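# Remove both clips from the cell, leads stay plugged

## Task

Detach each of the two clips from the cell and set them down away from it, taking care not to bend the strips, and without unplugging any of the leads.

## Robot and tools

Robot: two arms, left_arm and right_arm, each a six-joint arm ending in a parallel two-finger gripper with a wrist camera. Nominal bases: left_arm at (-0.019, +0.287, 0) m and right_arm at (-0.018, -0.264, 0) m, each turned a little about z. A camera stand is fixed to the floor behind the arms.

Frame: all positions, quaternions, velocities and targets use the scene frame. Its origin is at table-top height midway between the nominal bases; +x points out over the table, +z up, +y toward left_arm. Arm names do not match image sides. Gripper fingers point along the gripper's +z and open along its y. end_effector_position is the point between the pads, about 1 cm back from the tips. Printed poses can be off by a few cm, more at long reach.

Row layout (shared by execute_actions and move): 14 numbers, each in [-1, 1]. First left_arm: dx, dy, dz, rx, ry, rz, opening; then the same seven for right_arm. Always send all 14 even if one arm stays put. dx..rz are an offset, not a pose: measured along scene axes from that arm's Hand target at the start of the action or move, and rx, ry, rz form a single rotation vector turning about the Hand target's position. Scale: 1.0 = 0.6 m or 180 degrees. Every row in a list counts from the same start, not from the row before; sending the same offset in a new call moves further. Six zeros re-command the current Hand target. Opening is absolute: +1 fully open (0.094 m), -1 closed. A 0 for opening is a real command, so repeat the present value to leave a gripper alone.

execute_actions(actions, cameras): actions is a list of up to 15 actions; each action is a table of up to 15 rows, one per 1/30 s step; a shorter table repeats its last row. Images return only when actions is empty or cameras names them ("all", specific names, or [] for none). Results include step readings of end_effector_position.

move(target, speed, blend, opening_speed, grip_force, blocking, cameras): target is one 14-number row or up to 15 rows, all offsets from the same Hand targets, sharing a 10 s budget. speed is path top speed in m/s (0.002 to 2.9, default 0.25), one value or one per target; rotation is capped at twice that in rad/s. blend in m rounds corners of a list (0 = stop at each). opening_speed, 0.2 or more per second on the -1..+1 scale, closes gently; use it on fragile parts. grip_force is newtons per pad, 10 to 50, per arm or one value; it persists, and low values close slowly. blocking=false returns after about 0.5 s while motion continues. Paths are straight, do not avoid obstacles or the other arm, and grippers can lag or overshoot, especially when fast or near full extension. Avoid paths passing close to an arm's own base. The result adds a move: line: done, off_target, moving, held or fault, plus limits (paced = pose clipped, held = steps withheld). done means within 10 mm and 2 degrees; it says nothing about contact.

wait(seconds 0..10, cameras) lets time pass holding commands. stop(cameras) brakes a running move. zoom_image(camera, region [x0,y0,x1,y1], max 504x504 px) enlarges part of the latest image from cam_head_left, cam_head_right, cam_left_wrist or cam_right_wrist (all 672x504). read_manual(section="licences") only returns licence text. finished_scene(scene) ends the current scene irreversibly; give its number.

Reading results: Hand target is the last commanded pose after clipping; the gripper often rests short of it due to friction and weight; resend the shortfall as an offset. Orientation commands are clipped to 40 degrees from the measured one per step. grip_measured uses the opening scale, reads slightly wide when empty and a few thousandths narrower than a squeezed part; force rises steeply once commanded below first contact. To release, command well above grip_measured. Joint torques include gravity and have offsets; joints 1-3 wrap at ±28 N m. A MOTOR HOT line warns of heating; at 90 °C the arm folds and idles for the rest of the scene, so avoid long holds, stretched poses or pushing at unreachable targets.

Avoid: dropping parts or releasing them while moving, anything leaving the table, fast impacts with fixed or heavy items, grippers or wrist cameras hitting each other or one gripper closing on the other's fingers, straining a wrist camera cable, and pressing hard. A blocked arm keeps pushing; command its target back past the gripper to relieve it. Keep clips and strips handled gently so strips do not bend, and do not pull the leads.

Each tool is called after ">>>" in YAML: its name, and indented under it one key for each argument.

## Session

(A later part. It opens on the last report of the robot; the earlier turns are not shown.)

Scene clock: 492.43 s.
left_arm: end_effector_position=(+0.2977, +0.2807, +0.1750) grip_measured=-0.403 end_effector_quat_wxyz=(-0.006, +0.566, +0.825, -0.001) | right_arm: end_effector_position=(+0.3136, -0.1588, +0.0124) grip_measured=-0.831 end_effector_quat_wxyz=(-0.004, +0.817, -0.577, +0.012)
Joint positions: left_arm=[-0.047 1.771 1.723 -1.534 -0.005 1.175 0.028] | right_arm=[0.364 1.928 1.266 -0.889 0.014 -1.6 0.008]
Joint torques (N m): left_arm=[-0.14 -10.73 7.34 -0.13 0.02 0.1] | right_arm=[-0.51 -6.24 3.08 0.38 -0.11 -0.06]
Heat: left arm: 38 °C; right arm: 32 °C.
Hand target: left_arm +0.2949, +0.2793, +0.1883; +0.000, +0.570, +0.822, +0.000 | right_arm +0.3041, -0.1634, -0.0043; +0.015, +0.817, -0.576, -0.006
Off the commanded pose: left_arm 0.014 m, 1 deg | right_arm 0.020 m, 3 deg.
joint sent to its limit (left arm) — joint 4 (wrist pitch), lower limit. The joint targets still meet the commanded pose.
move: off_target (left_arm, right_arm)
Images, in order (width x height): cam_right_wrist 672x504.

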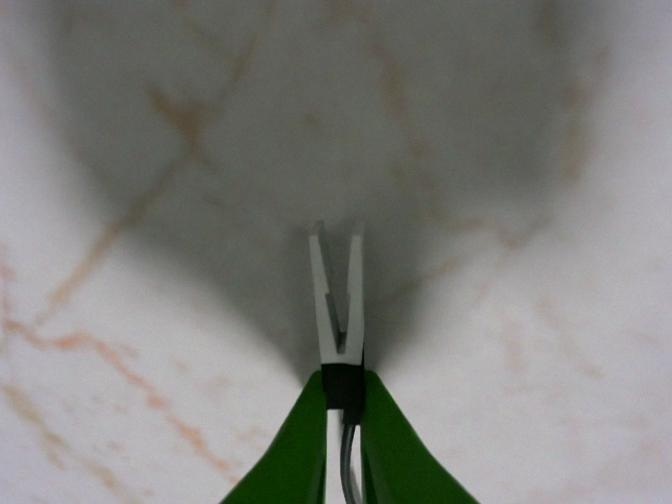

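Contact. Release.

>>> move:
  target: [0,0,0,0,0,0,-0.4,0,0,0.012,0,0,0,-0.5]
  opening_speed: 0.2
  speed: 0.05
  cameras: ["cam_right_wrist"]

Scene clock: 496.43 s.
left_arm: end_effector_position=(+0.2977, +0.2807, +0.1750) grip_measured=-0.403 end_effector_quat_wxyz=(-0.006, +0.566, +0.825, -0.001) | right_arm: end_effector_position=(+0.3067, -0.1610, +0.0123) grip_measured=-0.502 end_effector_quat_wxyz=(+0.008, +0.817, -0.577, +0.003)
Joint positions: left_arm=[-0.047 1.771 1.723 -1.534 -0.005 1.175 0.028] | right_arm=[0.364 1.928 1.266 -0.918 0.014 -1.6 0.023]
Joint torques (N m): left_arm=[-0.14 -10.71 7.34 -0.13 0.01 0.1] | right_arm=[-0.46 -6.95 4.04 0.36 -0.11 -0.08]
Heat: left arm: 38 °C; right arm: 32 °C.
Hand target: left_arm +0.2949, +0.2793, +0.1883; +0.000, +0.570, +0.822, +0.000 | right_arm +0.3042, -0.1634, +0.0029; +0.015, +0.817, -0.576, -0.006
Off the commanded pose: left_arm 0.014 m, 1 deg | right_arm 0.010 m, 1 deg.
joint sent to its limit (left arm) — joint 4 (wrist pitch), lower limit. The joint targets still meet the commanded pose.
move: off_target (left_arm)
Images, in order (width x height): cam_right_wrist 672x504.

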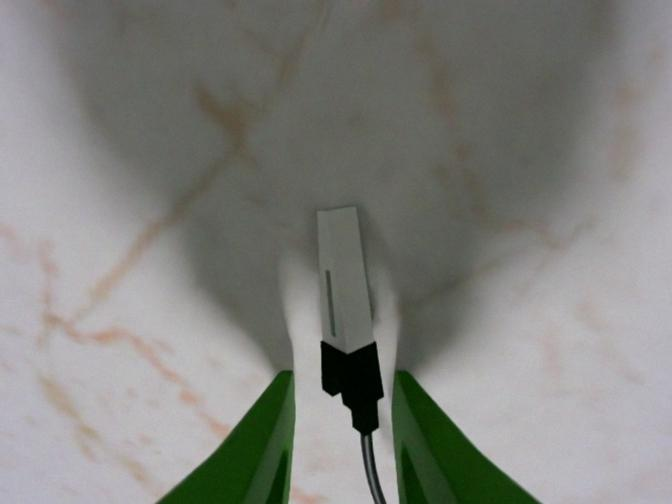

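>>> move:
  target:
    - [0,0,0,0,0,0,-0.4,0,0,0.12,0,0,0,-0.4]
    - [0,0,0,0,0,0,-0.4,0.03,-0.2,0.3,0,0,0,-0.4]
  speed: [0.1,0.3]
  blend: [0.02,0]
  cameras: ["cam_head_right","cam_head_left"]

>>> zoom_image:
  camera: "cam_head_right"
  region: [270, 130, 470, 250]

>>> zoom_image:
  camera: "cam_head_left"
  region: [270, 130, 470, 250]

Scene clock: 502.77 s.
left_arm: end_effector_position=(+0.2977, +0.2807, +0.1750) grip_measured=-0.403 end_effector_quat_wxyz=(-0.006, +0.566, +0.825, -0.001) | right_arm: end_effector_position=(+0.3341, -0.2868, +0.1812) grip_measured=-0.402 end_effector_quat_wxyz=(-0.005, +0.813, -0.582, +0.031)
Joint positions: left_arm=[-0.047 1.771 1.723 -1.534 -0.005 1.175 0.028] | right_arm=[-0.003 1.851 1.847 -1.51 0.025 -1.955 0.028]
Joint torques (N m): left_arm=[-0.2 -10.73 7.35 -0.14 0 0.11] | right_arm=[0.49 -8.35 5.3 -0.06 -0.1 -0.07]
Heat: left arm: 38 °C; right arm: 32 °C.
Hand target: left_arm +0.2949, +0.2793, +0.1883; +0.000, +0.570, +0.822, +0.000 | right_arm +0.3222, -0.2835, +0.1829; +0.015, +0.817, -0.576, -0.006
Off the commanded pose: left_arm 0.014 m, 1 deg | right_arm 0.013 m, 5 deg.
joint sent to its limit (left arm) — joint 4 (wrist pitch), lower limit. The joint targets still meet the commanded pose.
joint sent to its limit (right arm) — joint 4 (wrist pitch), lower limit. The joint targets still meet the commanded pose.
move: off_target (left_arm, right_arm)
Images, in order (width x height): cam_head_left 672x504, cam_head_right 672x504.

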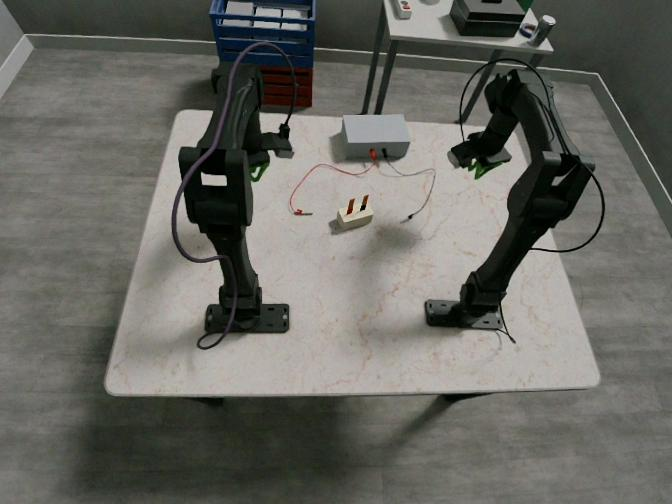

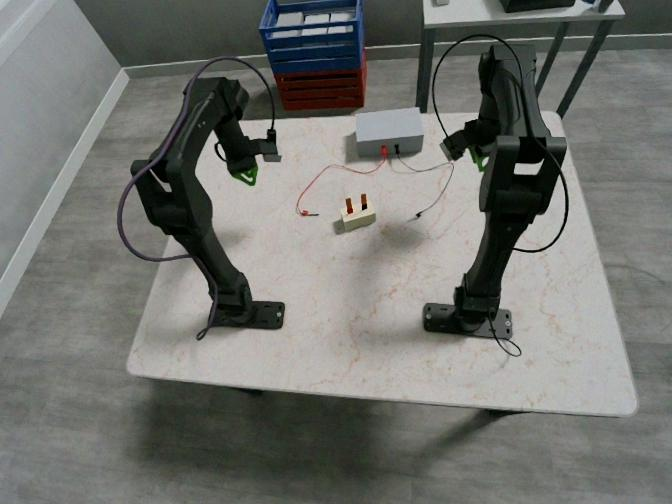

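Scaled by 2.520.

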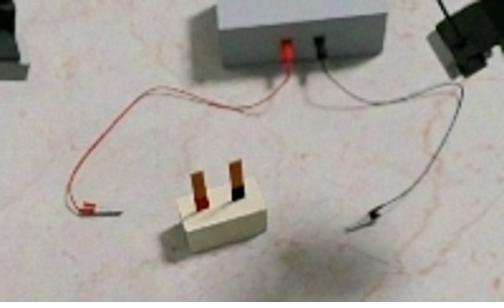

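Scaled by 2.520.

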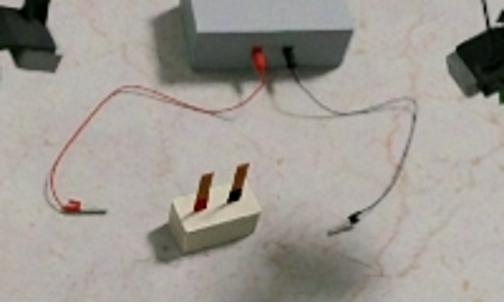

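Both off, strips straight, leads plugged in.

>>> finished_scene:
  scene: 1

The scene is finished: the task was done.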